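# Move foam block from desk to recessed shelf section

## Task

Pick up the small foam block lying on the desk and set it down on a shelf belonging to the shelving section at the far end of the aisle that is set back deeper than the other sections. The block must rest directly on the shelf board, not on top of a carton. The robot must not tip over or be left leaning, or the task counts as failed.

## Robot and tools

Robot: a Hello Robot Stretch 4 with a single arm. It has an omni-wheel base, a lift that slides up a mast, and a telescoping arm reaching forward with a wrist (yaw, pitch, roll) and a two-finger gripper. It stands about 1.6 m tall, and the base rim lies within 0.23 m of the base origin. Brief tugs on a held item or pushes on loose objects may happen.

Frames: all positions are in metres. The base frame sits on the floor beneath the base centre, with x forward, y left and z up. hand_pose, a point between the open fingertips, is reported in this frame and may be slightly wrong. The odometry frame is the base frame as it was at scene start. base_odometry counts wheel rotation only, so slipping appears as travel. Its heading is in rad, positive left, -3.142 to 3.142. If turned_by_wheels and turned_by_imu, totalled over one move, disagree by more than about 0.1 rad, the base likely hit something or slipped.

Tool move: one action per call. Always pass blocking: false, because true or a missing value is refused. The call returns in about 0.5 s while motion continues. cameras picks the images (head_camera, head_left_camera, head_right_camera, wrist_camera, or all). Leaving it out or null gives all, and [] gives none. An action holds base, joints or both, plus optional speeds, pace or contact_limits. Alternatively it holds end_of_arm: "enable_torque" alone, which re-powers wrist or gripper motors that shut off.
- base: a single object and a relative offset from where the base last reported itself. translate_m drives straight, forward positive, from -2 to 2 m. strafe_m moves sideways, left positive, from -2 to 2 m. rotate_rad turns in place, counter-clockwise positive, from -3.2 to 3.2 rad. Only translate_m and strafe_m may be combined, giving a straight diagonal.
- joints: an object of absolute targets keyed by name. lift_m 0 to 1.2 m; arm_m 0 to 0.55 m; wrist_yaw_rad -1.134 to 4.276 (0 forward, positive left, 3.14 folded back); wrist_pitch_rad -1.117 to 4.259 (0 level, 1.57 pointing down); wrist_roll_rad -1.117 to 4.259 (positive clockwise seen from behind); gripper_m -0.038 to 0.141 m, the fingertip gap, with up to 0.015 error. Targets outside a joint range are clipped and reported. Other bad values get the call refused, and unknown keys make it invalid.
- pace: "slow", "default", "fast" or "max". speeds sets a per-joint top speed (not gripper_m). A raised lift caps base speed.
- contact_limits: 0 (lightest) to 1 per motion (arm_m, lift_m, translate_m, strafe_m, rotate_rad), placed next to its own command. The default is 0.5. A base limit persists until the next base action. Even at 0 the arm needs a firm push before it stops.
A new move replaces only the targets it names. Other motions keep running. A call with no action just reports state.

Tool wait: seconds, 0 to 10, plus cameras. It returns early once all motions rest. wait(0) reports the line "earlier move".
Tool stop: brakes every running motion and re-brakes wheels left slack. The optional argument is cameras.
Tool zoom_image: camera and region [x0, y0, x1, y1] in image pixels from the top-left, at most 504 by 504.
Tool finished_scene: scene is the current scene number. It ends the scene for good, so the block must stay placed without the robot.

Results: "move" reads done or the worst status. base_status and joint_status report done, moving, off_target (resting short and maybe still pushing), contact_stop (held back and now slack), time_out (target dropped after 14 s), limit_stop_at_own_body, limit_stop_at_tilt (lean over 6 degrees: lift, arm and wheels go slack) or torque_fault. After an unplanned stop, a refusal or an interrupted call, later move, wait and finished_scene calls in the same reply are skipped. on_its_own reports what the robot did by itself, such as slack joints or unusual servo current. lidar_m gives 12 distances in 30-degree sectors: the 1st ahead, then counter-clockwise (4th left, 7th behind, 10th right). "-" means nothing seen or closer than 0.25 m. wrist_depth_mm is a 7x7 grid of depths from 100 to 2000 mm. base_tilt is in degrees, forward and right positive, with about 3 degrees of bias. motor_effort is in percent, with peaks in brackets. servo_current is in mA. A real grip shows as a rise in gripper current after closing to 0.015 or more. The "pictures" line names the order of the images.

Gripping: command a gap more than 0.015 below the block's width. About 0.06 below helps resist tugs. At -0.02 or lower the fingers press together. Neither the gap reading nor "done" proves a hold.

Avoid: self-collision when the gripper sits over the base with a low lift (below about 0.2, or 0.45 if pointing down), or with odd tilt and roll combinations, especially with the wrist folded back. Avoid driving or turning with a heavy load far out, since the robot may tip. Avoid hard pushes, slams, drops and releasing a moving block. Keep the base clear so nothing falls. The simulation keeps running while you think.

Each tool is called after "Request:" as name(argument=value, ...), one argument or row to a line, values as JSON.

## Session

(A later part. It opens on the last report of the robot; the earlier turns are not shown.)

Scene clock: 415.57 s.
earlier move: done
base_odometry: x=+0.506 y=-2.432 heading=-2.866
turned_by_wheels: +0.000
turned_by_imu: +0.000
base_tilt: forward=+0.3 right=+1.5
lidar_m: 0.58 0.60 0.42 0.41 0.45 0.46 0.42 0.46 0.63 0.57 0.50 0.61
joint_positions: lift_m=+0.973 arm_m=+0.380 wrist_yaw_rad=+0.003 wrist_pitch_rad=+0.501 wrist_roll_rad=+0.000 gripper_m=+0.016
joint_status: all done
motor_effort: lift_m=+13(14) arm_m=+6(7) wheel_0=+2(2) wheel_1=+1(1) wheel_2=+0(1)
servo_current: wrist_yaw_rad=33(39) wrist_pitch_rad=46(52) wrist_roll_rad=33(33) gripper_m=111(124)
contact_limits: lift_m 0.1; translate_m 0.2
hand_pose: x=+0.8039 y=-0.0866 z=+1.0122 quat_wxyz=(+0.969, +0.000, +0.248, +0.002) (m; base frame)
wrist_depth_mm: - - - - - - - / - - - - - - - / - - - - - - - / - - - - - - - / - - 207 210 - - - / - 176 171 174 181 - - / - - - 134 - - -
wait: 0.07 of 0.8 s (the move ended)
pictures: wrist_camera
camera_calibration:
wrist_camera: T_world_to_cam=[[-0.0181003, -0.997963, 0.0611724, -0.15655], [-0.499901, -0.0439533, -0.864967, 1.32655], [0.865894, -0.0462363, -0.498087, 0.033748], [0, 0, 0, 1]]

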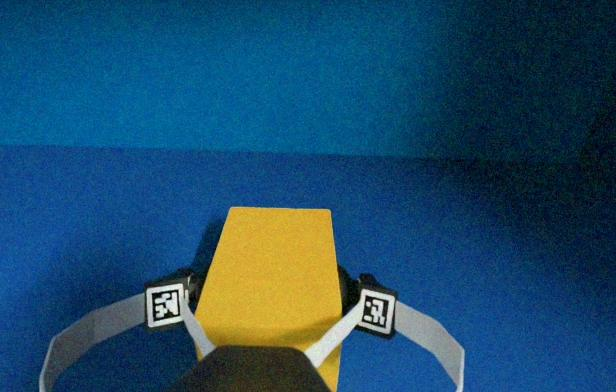

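Request:
move(
  joints={"gripper_m": 0.06},
  pace="slow",
  blocking=false,
  cameras=[],
)

Request:
wait(
  seconds=1.5,
  cameras=["wrist_camera"],
)

Request:
move(
  joints={"gripper_m": 0.12},
  pace="slow",
  blocking=false,
  cameras=[],
)

Request:
wait(
  seconds=2,
  cameras=["wrist_camera"],
)

Scene clock: 422.13 s.
move: moving
base_odometry: x=+0.506 y=-2.432 heading=-2.866
turned_by_wheels: +0.000
turned_by_imu: -0.001
base_tilt: forward=+0.2 right=+1.5
lidar_m: 0.58 0.59 0.45 0.39 0.43 0.45 0.42 0.47 0.62 0.59 0.51 0.62
joint_positions: lift_m=+0.973 arm_m=+0.380 wrist_yaw_rad=+0.003 wrist_pitch_rad=+0.501 wrist_roll_rad=+0.000 gripper_m=+0.026
joint_status: gripper_m moving
measured_speeds: translate_m=+0.000 strafe_m=+0.000 rotate_rad=+0.000 lift_m=+0.000 arm_m=+0.000 wrist_yaw_rad=+0.000 wrist_pitch_rad=-0.002 wrist_roll_rad=+0.000
motor_effort: lift_m=+13(13) arm_m=+6(6) wheel_0=+2(2) wheel_1=+1(1) wheel_2=-1(1)
servo_current: wrist_yaw_rad=33(46) wrist_pitch_rad=33(46) wrist_roll_rad=33(33) gripper_m=59(91)
contact_limits: lift_m 0.1; translate_m 0.2
hand_pose: x=+0.8039 y=-0.0866 z=+1.0123 quat_wxyz=(+0.969, +0.000, +0.248, +0.002) (m; base frame)
wrist_depth_mm: - - - - - - - / - - - - - - - / - - - - - - - / - - - - - - - / - - 210 211 - - - / - 175 172 174 181 - - / - - - 154 - - -
pictures: none

Scene clock: 423.57 s.
earlier move: done
base_odometry: x=+0.506 y=-2.432 heading=-2.866
turned_by_wheels: +0.000
turned_by_imu: +0.000
base_tilt: forward=+0.3 right=+1.4
lidar_m: 0.57 0.60 0.43 0.41 0.43 0.44 0.43 0.47 0.64 0.60 0.52 0.60
joint_positions: lift_m=+0.973 arm_m=+0.380 wrist_yaw_rad=+0.003 wrist_pitch_rad=+0.499 wrist_roll_rad=+0.000 gripper_m=+0.060
joint_status: all done
motor_effort: lift_m=+13(13) arm_m=+6(7) wheel_0=+2(2) wheel_1=+1(1) wheel_2=-1(1)
servo_current: wrist_yaw_rad=26(46) wrist_pitch_rad=59(59) wrist_roll_rad=26(33) gripper_m=39(91)
contact_limits: lift_m 0.1; translate_m 0.2
hand_pose: x=+0.8042 y=-0.0866 z=+1.0128 quat_wxyz=(+0.969, +0.000, +0.247, +0.002) (m; base frame)
wrist_depth_mm: - - - - - - - / - - - - - - - / - - - - - - - / - - - 259 - - - / - - 212 216 - - - / - 178 182 183 190 - - / - - - 109 - - -
wait: 1.43 of 1.5 s (the move ended)
pictures: wrist_camera
camera_calibration:
wrist_camera: T_world_to_cam=[[-0.0182951, -0.997963, 0.0611228, -0.156386], [-0.497895, -0.0439204, -0.866125, 1.32678], [0.867045, -0.0462786, -0.496077, 0.0308012], [0, 0, 0, 1]]

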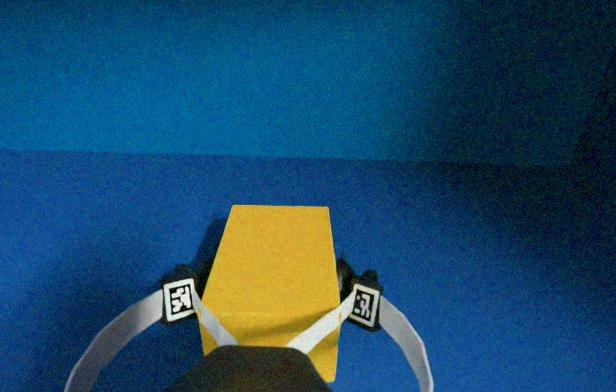

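Scene clock: 424.07 s.
move: moving
base_odometry: x=+0.506 y=-2.432 heading=-2.866
turned_by_wheels: +0.000
turned_by_imu: +0.000
base_tilt: forward=+0.4 right=+1.3
lidar_m: 0.58 0.61 0.43 0.40 0.43 0.46 0.42 0.46 0.62 0.57 0.50 0.62
joint_positions: lift_m=+0.973 arm_m=+0.380 wrist_yaw_rad=+0.003 wrist_pitch_rad=+0.499 wrist_roll_rad=+0.000 gripper_m=+0.070
joint_status: gripper_m moving
motor_effort: lift_m=+13(13) arm_m=+6(7) wheel_0=+2(2) wheel_1=+1(1) wheel_2=-1(1)
servo_current: wrist_yaw_rad=33(39) wrist_pitch_rad=46(59) wrist_roll_rad=26(33) gripper_m=33(59)
contact_limits: lift_m 0.1; translate_m 0.2
hand_pose: x=+0.8042 y=-0.0866 z=+1.0128 quat_wxyz=(+0.969, +0.000, +0.247, +0.001) (m; base frame)
wrist_depth_mm: - - - - - - - / - - - - - - - / - - - - - - - / - - - 255 - - - / - - 211 213 - - - / - 178 181 181 190 - - / - - - 109 - - -
pictures: none

Scene clock: 426.07 s.
earlier move: moving
base_odometry: x=+0.506 y=-2.432 heading=-2.866
turned_by_wheels: +0.000
turned_by_imu: +0.000
base_tilt: forward=+0.3 right=+1.4
lidar_m: 0.57 0.61 0.43 0.39 0.42 0.44 0.43 0.47 0.61 0.58 0.50 0.61
joint_positions: lift_m=+0.972 arm_m=+0.380 wrist_yaw_rad=+0.003 wrist_pitch_rad=+0.499 wrist_roll_rad=+0.000 gripper_m=+0.120
joint_status: gripper_m moving
motor_effort: lift_m=+13(13) arm_m=+6(7) wheel_0=+2(2) wheel_1=+1(1) wheel_2=-1(1)
servo_current: wrist_yaw_rad=39(46) wrist_pitch_rad=39(59) wrist_roll_rad=26(33) gripper_m=111(111)
contact_limits: lift_m 0.1; translate_m 0.2
hand_pose: x=+0.8042 y=-0.0866 z=+1.0127 quat_wxyz=(+0.969, +0.000, +0.247, +0.001) (m; base frame)
wrist_depth_mm: - - - - - - - / - - - - - - - / - - - - - - - / - - - 247 - - - / - - 203 213 - - - / - 185 183 182 195 - - / - - - 136 - - -
wait: 2.00 s; no rest
pictures: wrist_camera
camera_calibration:
wrist_camera: T_world_to_cam=[[-0.0183722, -0.997961, 0.0611229, -0.156342], [-0.497898, -0.043882, -0.866125, 1.32675], [0.867041, -0.0463456, -0.496077, 0.0307863], [0, 0, 0, 1]]

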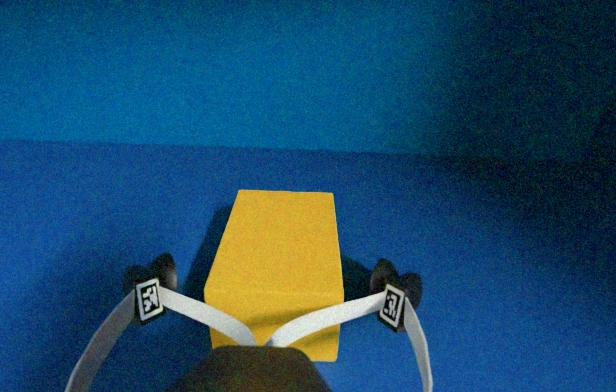

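Request:
move(
  joints={"lift_m": 1.0},
  speeds={"lift_m": 0.06},
  blocking=false,
  cameras=[],
)

Request:
wait(
  seconds=0.7,
  cameras=["wrist_camera"],
)

Request:
move(
  joints={"lift_m": 1.08},
  blocking=false,
  cameras=[],
)

Request:
wait(
  seconds=1.5,
  cameras=["wrist_camera"],
)

Request:
move(
  joints={"arm_m": 0.08},
  blocking=false,
  cameras=[],
)

Request:
wait(
  seconds=2,
  cameras=["wrist_camera", "head_camera"],
)

Scene clock: 434.23 s.
earlier move: done
move: moving
base_odometry: x=+0.506 y=-2.432 heading=-2.866
turned_by_wheels: +0.000
turned_by_imu: -0.001
base_tilt: forward=+0.3 right=+1.4
lidar_m: 0.58 0.60 0.42 0.41 0.43 0.46 0.43 0.46 0.66 0.59 0.49 0.62
joint_positions: lift_m=+0.996 arm_m=+0.380 wrist_yaw_rad=+0.003 wrist_pitch_rad=+0.500 wrist_roll_rad=+0.000 gripper_m=+0.120
joint_status: lift_m moving; the others done
measured_speeds: translate_m=+0.000 strafe_m=+0.000 rotate_rad=+0.000 lift_m=+0.052 arm_m=+0.000 wrist_yaw_rad=+0.000 wrist_pitch_rad=+0.000 wrist_roll_rad=+0.000
motor_effort: lift_m=+26(26) arm_m=+6(7) wheel_0=+2(2) wheel_1=+1(1) wheel_2=-1(1)
servo_current: wrist_yaw_rad=33(39) wrist_pitch_rad=46(52) wrist_roll_rad=26(33) gripper_m=52(52)
contact_limits: translate_m 0.2
hand_pose: x=+0.8041 y=-0.0866 z=+1.0361 quat_wxyz=(+0.969, +0.000, +0.247, +0.001) (m; base frame)
wrist_depth_mm: - - - - - - - / - - - - - - - / - - - - - - - / - - - - - - - / - - 245 237 - - - / - 186 195 196 195 - - / - - - - - - -
pictures: none

Scene clock: 434.70 s.
earlier move: done
base_odometry: x=+0.506 y=-2.432 heading=-2.866
turned_by_wheels: +0.000
turned_by_imu: +0.000
base_tilt: forward=+0.4 right=+1.4
lidar_m: 0.58 0.61 0.42 0.40 0.42 0.44 0.42 0.47 0.64 0.57 0.50 0.62
joint_positions: lift_m=+1.000 arm_m=+0.380 wrist_yaw_rad=+0.003 wrist_pitch_rad=+0.500 wrist_roll_rad=+0.000 gripper_m=+0.120
joint_status: all done
motor_effort: lift_m=+24(26) arm_m=+6(7) wheel_0=+2(2) wheel_1=+1(1) wheel_2=-1(1)
servo_current: wrist_yaw_rad=33(46) wrist_pitch_rad=46(52) wrist_roll_rad=26(33) gripper_m=46(52)
contact_limits: translate_m 0.2
hand_pose: x=+0.8041 y=-0.0866 z=+1.0397 quat_wxyz=(+0.969, +0.000, +0.247, +0.001) (m; base frame)
wrist_depth_mm: - - - - - - - / - - - - - - - / - - - - - - - / - - - - - - - / - - 244 244 - - - / - 186 201 202 195 - - / - - - - - - -
wait: 0.47 of 0.7 s (the move ended)
pictures: wrist_camera
camera_calibration:
wrist_camera: T_world_to_cam=[[-0.0183298, -0.997961, 0.0611382, -0.158041], [-0.498513, -0.0438834, -0.865771, 1.35017], [0.866688, -0.0463476, -0.496692, 0.0451588], [0, 0, 0, 1]]

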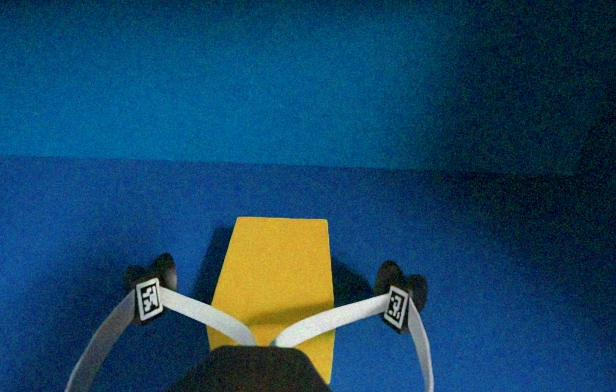

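Scene clock: 435.20 s.
move: moving
base_odometry: x=+0.506 y=-2.432 heading=-2.866
turned_by_wheels: +0.000
turned_by_imu: +0.000
base_tilt: forward=+0.4 right=+1.5
lidar_m: 0.58 0.60 0.43 0.40 0.43 0.45 0.43 0.46 0.63 0.59 0.50 0.59
joint_positions: lift_m=+1.039 arm_m=+0.380 wrist_yaw_rad=+0.003 wrist_pitch_rad=+0.500 wrist_roll_rad=+0.000 gripper_m=+0.120
joint_status: lift_m moving
measured_speeds: translate_m=+0.000 strafe_m=+0.000 rotate_rad=+0.000 lift_m=+0.149 arm_m=+0.000 wrist_yaw_rad=+0.000 wrist_pitch_rad=+0.000 wrist_roll_rad=+0.000
motor_effort: lift_m=+27(27) arm_m=+6(7) wheel_0=+2(2) wheel_1=+1(1) wheel_2=-1(1)
servo_current: wrist_yaw_rad=39(39) wrist_pitch_rad=46(52) wrist_roll_rad=26(33) gripper_m=46(52)
contact_limits: translate_m 0.2
hand_pose: x=+0.8041 y=-0.0866 z=+1.0789 quat_wxyz=(+0.969, +0.000, +0.247, +0.001) (m; base frame)
wrist_depth_mm: - - - - - - - / - - - - - - - / - - - - - - - / - - - - - - - / - - - 283 - - - / - 186 241 244 195 - - / - - - - - - -
pictures: none

Scene clock: 436.03 s.
earlier move: done
base_odometry: x=+0.506 y=-2.432 heading=-2.866
turned_by_wheels: +0.000
turned_by_imu: +0.000
base_tilt: forward=+0.6 right=+1.4
lidar_m: 0.58 0.60 0.42 0.41 0.44 0.45 0.43 0.47 0.61 0.58 0.50 0.60
joint_positions: lift_m=+1.080 arm_m=+0.380 wrist_yaw_rad=+0.003 wrist_pitch_rad=+0.500 wrist_roll_rad=+0.000 gripper_m=+0.120
joint_status: all done
motor_effort: lift_m=+24(27) arm_m=+6(7) wheel_0=+2(2) wheel_1=+1(1) wheel_2=-1(1)
servo_current: wrist_yaw_rad=39(46) wrist_pitch_rad=33(52) wrist_roll_rad=33(33) gripper_m=39(52)
contact_limits: translate_m 0.2
hand_pose: x=+0.8041 y=-0.0866 z=+1.1197 quat_wxyz=(+0.969, +0.000, +0.247, +0.001) (m; base frame)
wrist_depth_mm: - - - - - - - / - - - - - - - / - - - - - - - / - - - - - - - / - - - - - - - / - 186 - 297 195 - - / - - - - - - -
wait: 0.83 of 1.5 s (the move ended)
pictures: wrist_camera
camera_calibration:
wrist_camera: T_world_to_cam=[[-0.0183287, -0.997961, 0.0611385, -0.162933], [-0.49853, -0.0438835, -0.865761, 1.41942], [0.866679, -0.0463476, -0.496709, 0.0849183], [0, 0, 0, 1]]

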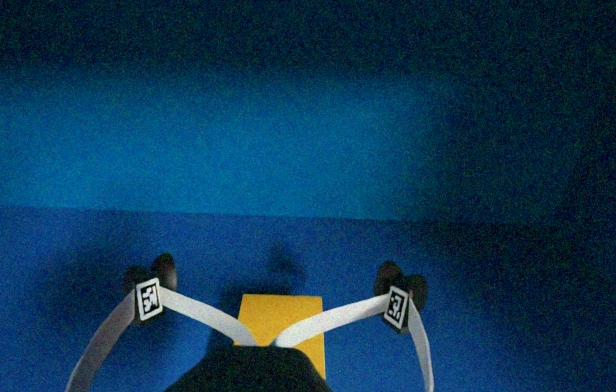

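Scene clock: 436.53 s.
move: moving
base_odometry: x=+0.506 y=-2.432 heading=-2.866
turned_by_wheels: +0.000
turned_by_imu: +0.000
base_tilt: forward=+0.4 right=+1.4
lidar_m: 0.58 0.58 0.43 0.40 0.45 0.45 0.43 0.45 0.63 0.59 0.51 0.61
joint_positions: lift_m=+1.080 arm_m=+0.328 wrist_yaw_rad=+0.003 wrist_pitch_rad=+0.500 wrist_roll_rad=+0.000 gripper_m=+0.120
joint_status: arm_m moving
measured_speeds: translate_m=+0.000 strafe_m=+0.000 rotate_rad=+0.000 lift_m=+0.000 arm_m=-0.198 wrist_yaw_rad=+0.000 wrist_pitch_rad=+0.000 wrist_roll_rad=+0.000
motor_effort: lift_m=+24(24) arm_m=-6(9) wheel_0=+2(2) wheel_1=+1(1) wheel_2=-1(1)
servo_current: wrist_yaw_rad=33(46) wrist_pitch_rad=39(46) wrist_roll_rad=26(33) gripper_m=46(46)
contact_limits: translate_m 0.2
hand_pose: x=+0.7521 y=-0.0866 z=+1.1197 quat_wxyz=(+0.969, +0.000, +0.247, +0.001) (m; base frame)
wrist_depth_mm: - - - - - - - / - - - - - - - / - - - - - - - / - - - - - - - / - - - - - - - / - 185 - 307 194 - - / - - - - - - -
pictures: none

Scene clock: 438.03 s.
earlier move: done
base_odometry: x=+0.506 y=-2.432 heading=-2.866
turned_by_wheels: +0.000
turned_by_imu: +0.000
base_tilt: forward=+0.5 right=+1.6
lidar_m: 0.58 0.60 0.42 0.41 0.44 0.46 0.43 0.46 0.64 0.56 0.51 0.61
joint_positions: lift_m=+1.080 arm_m=+0.080 wrist_yaw_rad=+0.003 wrist_pitch_rad=+0.500 wrist_roll_rad=+0.000 gripper_m=+0.120
joint_status: all done
motor_effort: lift_m=+24(24) arm_m=-6(10) wheel_0=+2(2) wheel_1=+1(1) wheel_2=-1(1)
servo_current: wrist_yaw_rad=33(46) wrist_pitch_rad=33(52) wrist_roll_rad=33(33) gripper_m=46(46)
contact_limits: translate_m 0.2
hand_pose: x=+0.5045 y=-0.0866 z=+1.1197 quat_wxyz=(+0.969, +0.000, +0.247, +0.001) (m; base frame)
wrist_depth_mm: - - - - - - - / 715 - - - - - - / 741 - - - - - - / - - - - - - - / - - - - - - 473 / - 186 - - 194 - - / - - - - - - -
wait: 1.50 of 2 s (the move ended)
pictures: head_camera, wrist_camera
camera_calibration:
wrist_camera: T_world_to_cam=[[-0.0183258, -0.997961, 0.0611397, -0.168425], [-0.498577, -0.0438833, -0.865734, 1.27007], [0.866651, -0.0463482, -0.496757, 0.344593], [0, 0, 0, 1]]

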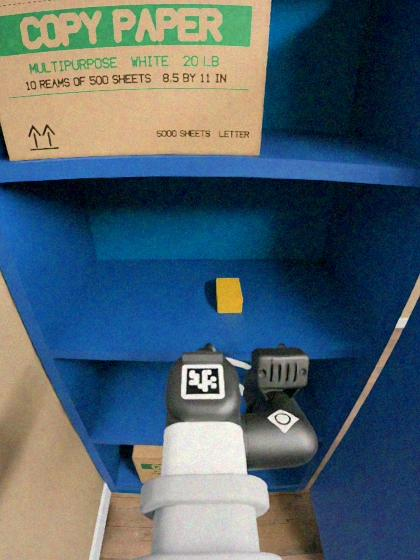

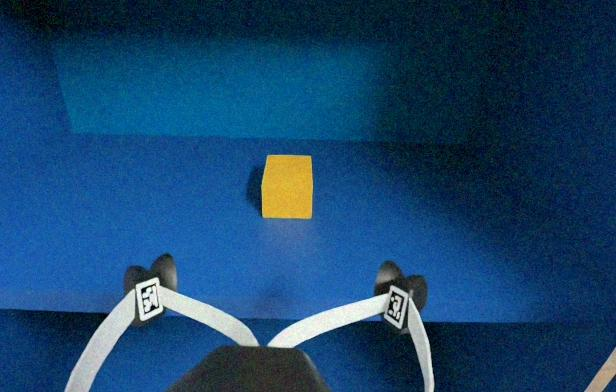

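The block is on the shelf of the recessed section, and nothing is touching it.

Request:
finished_scene(
  scene=2,
)

The scene is finished: the task was done.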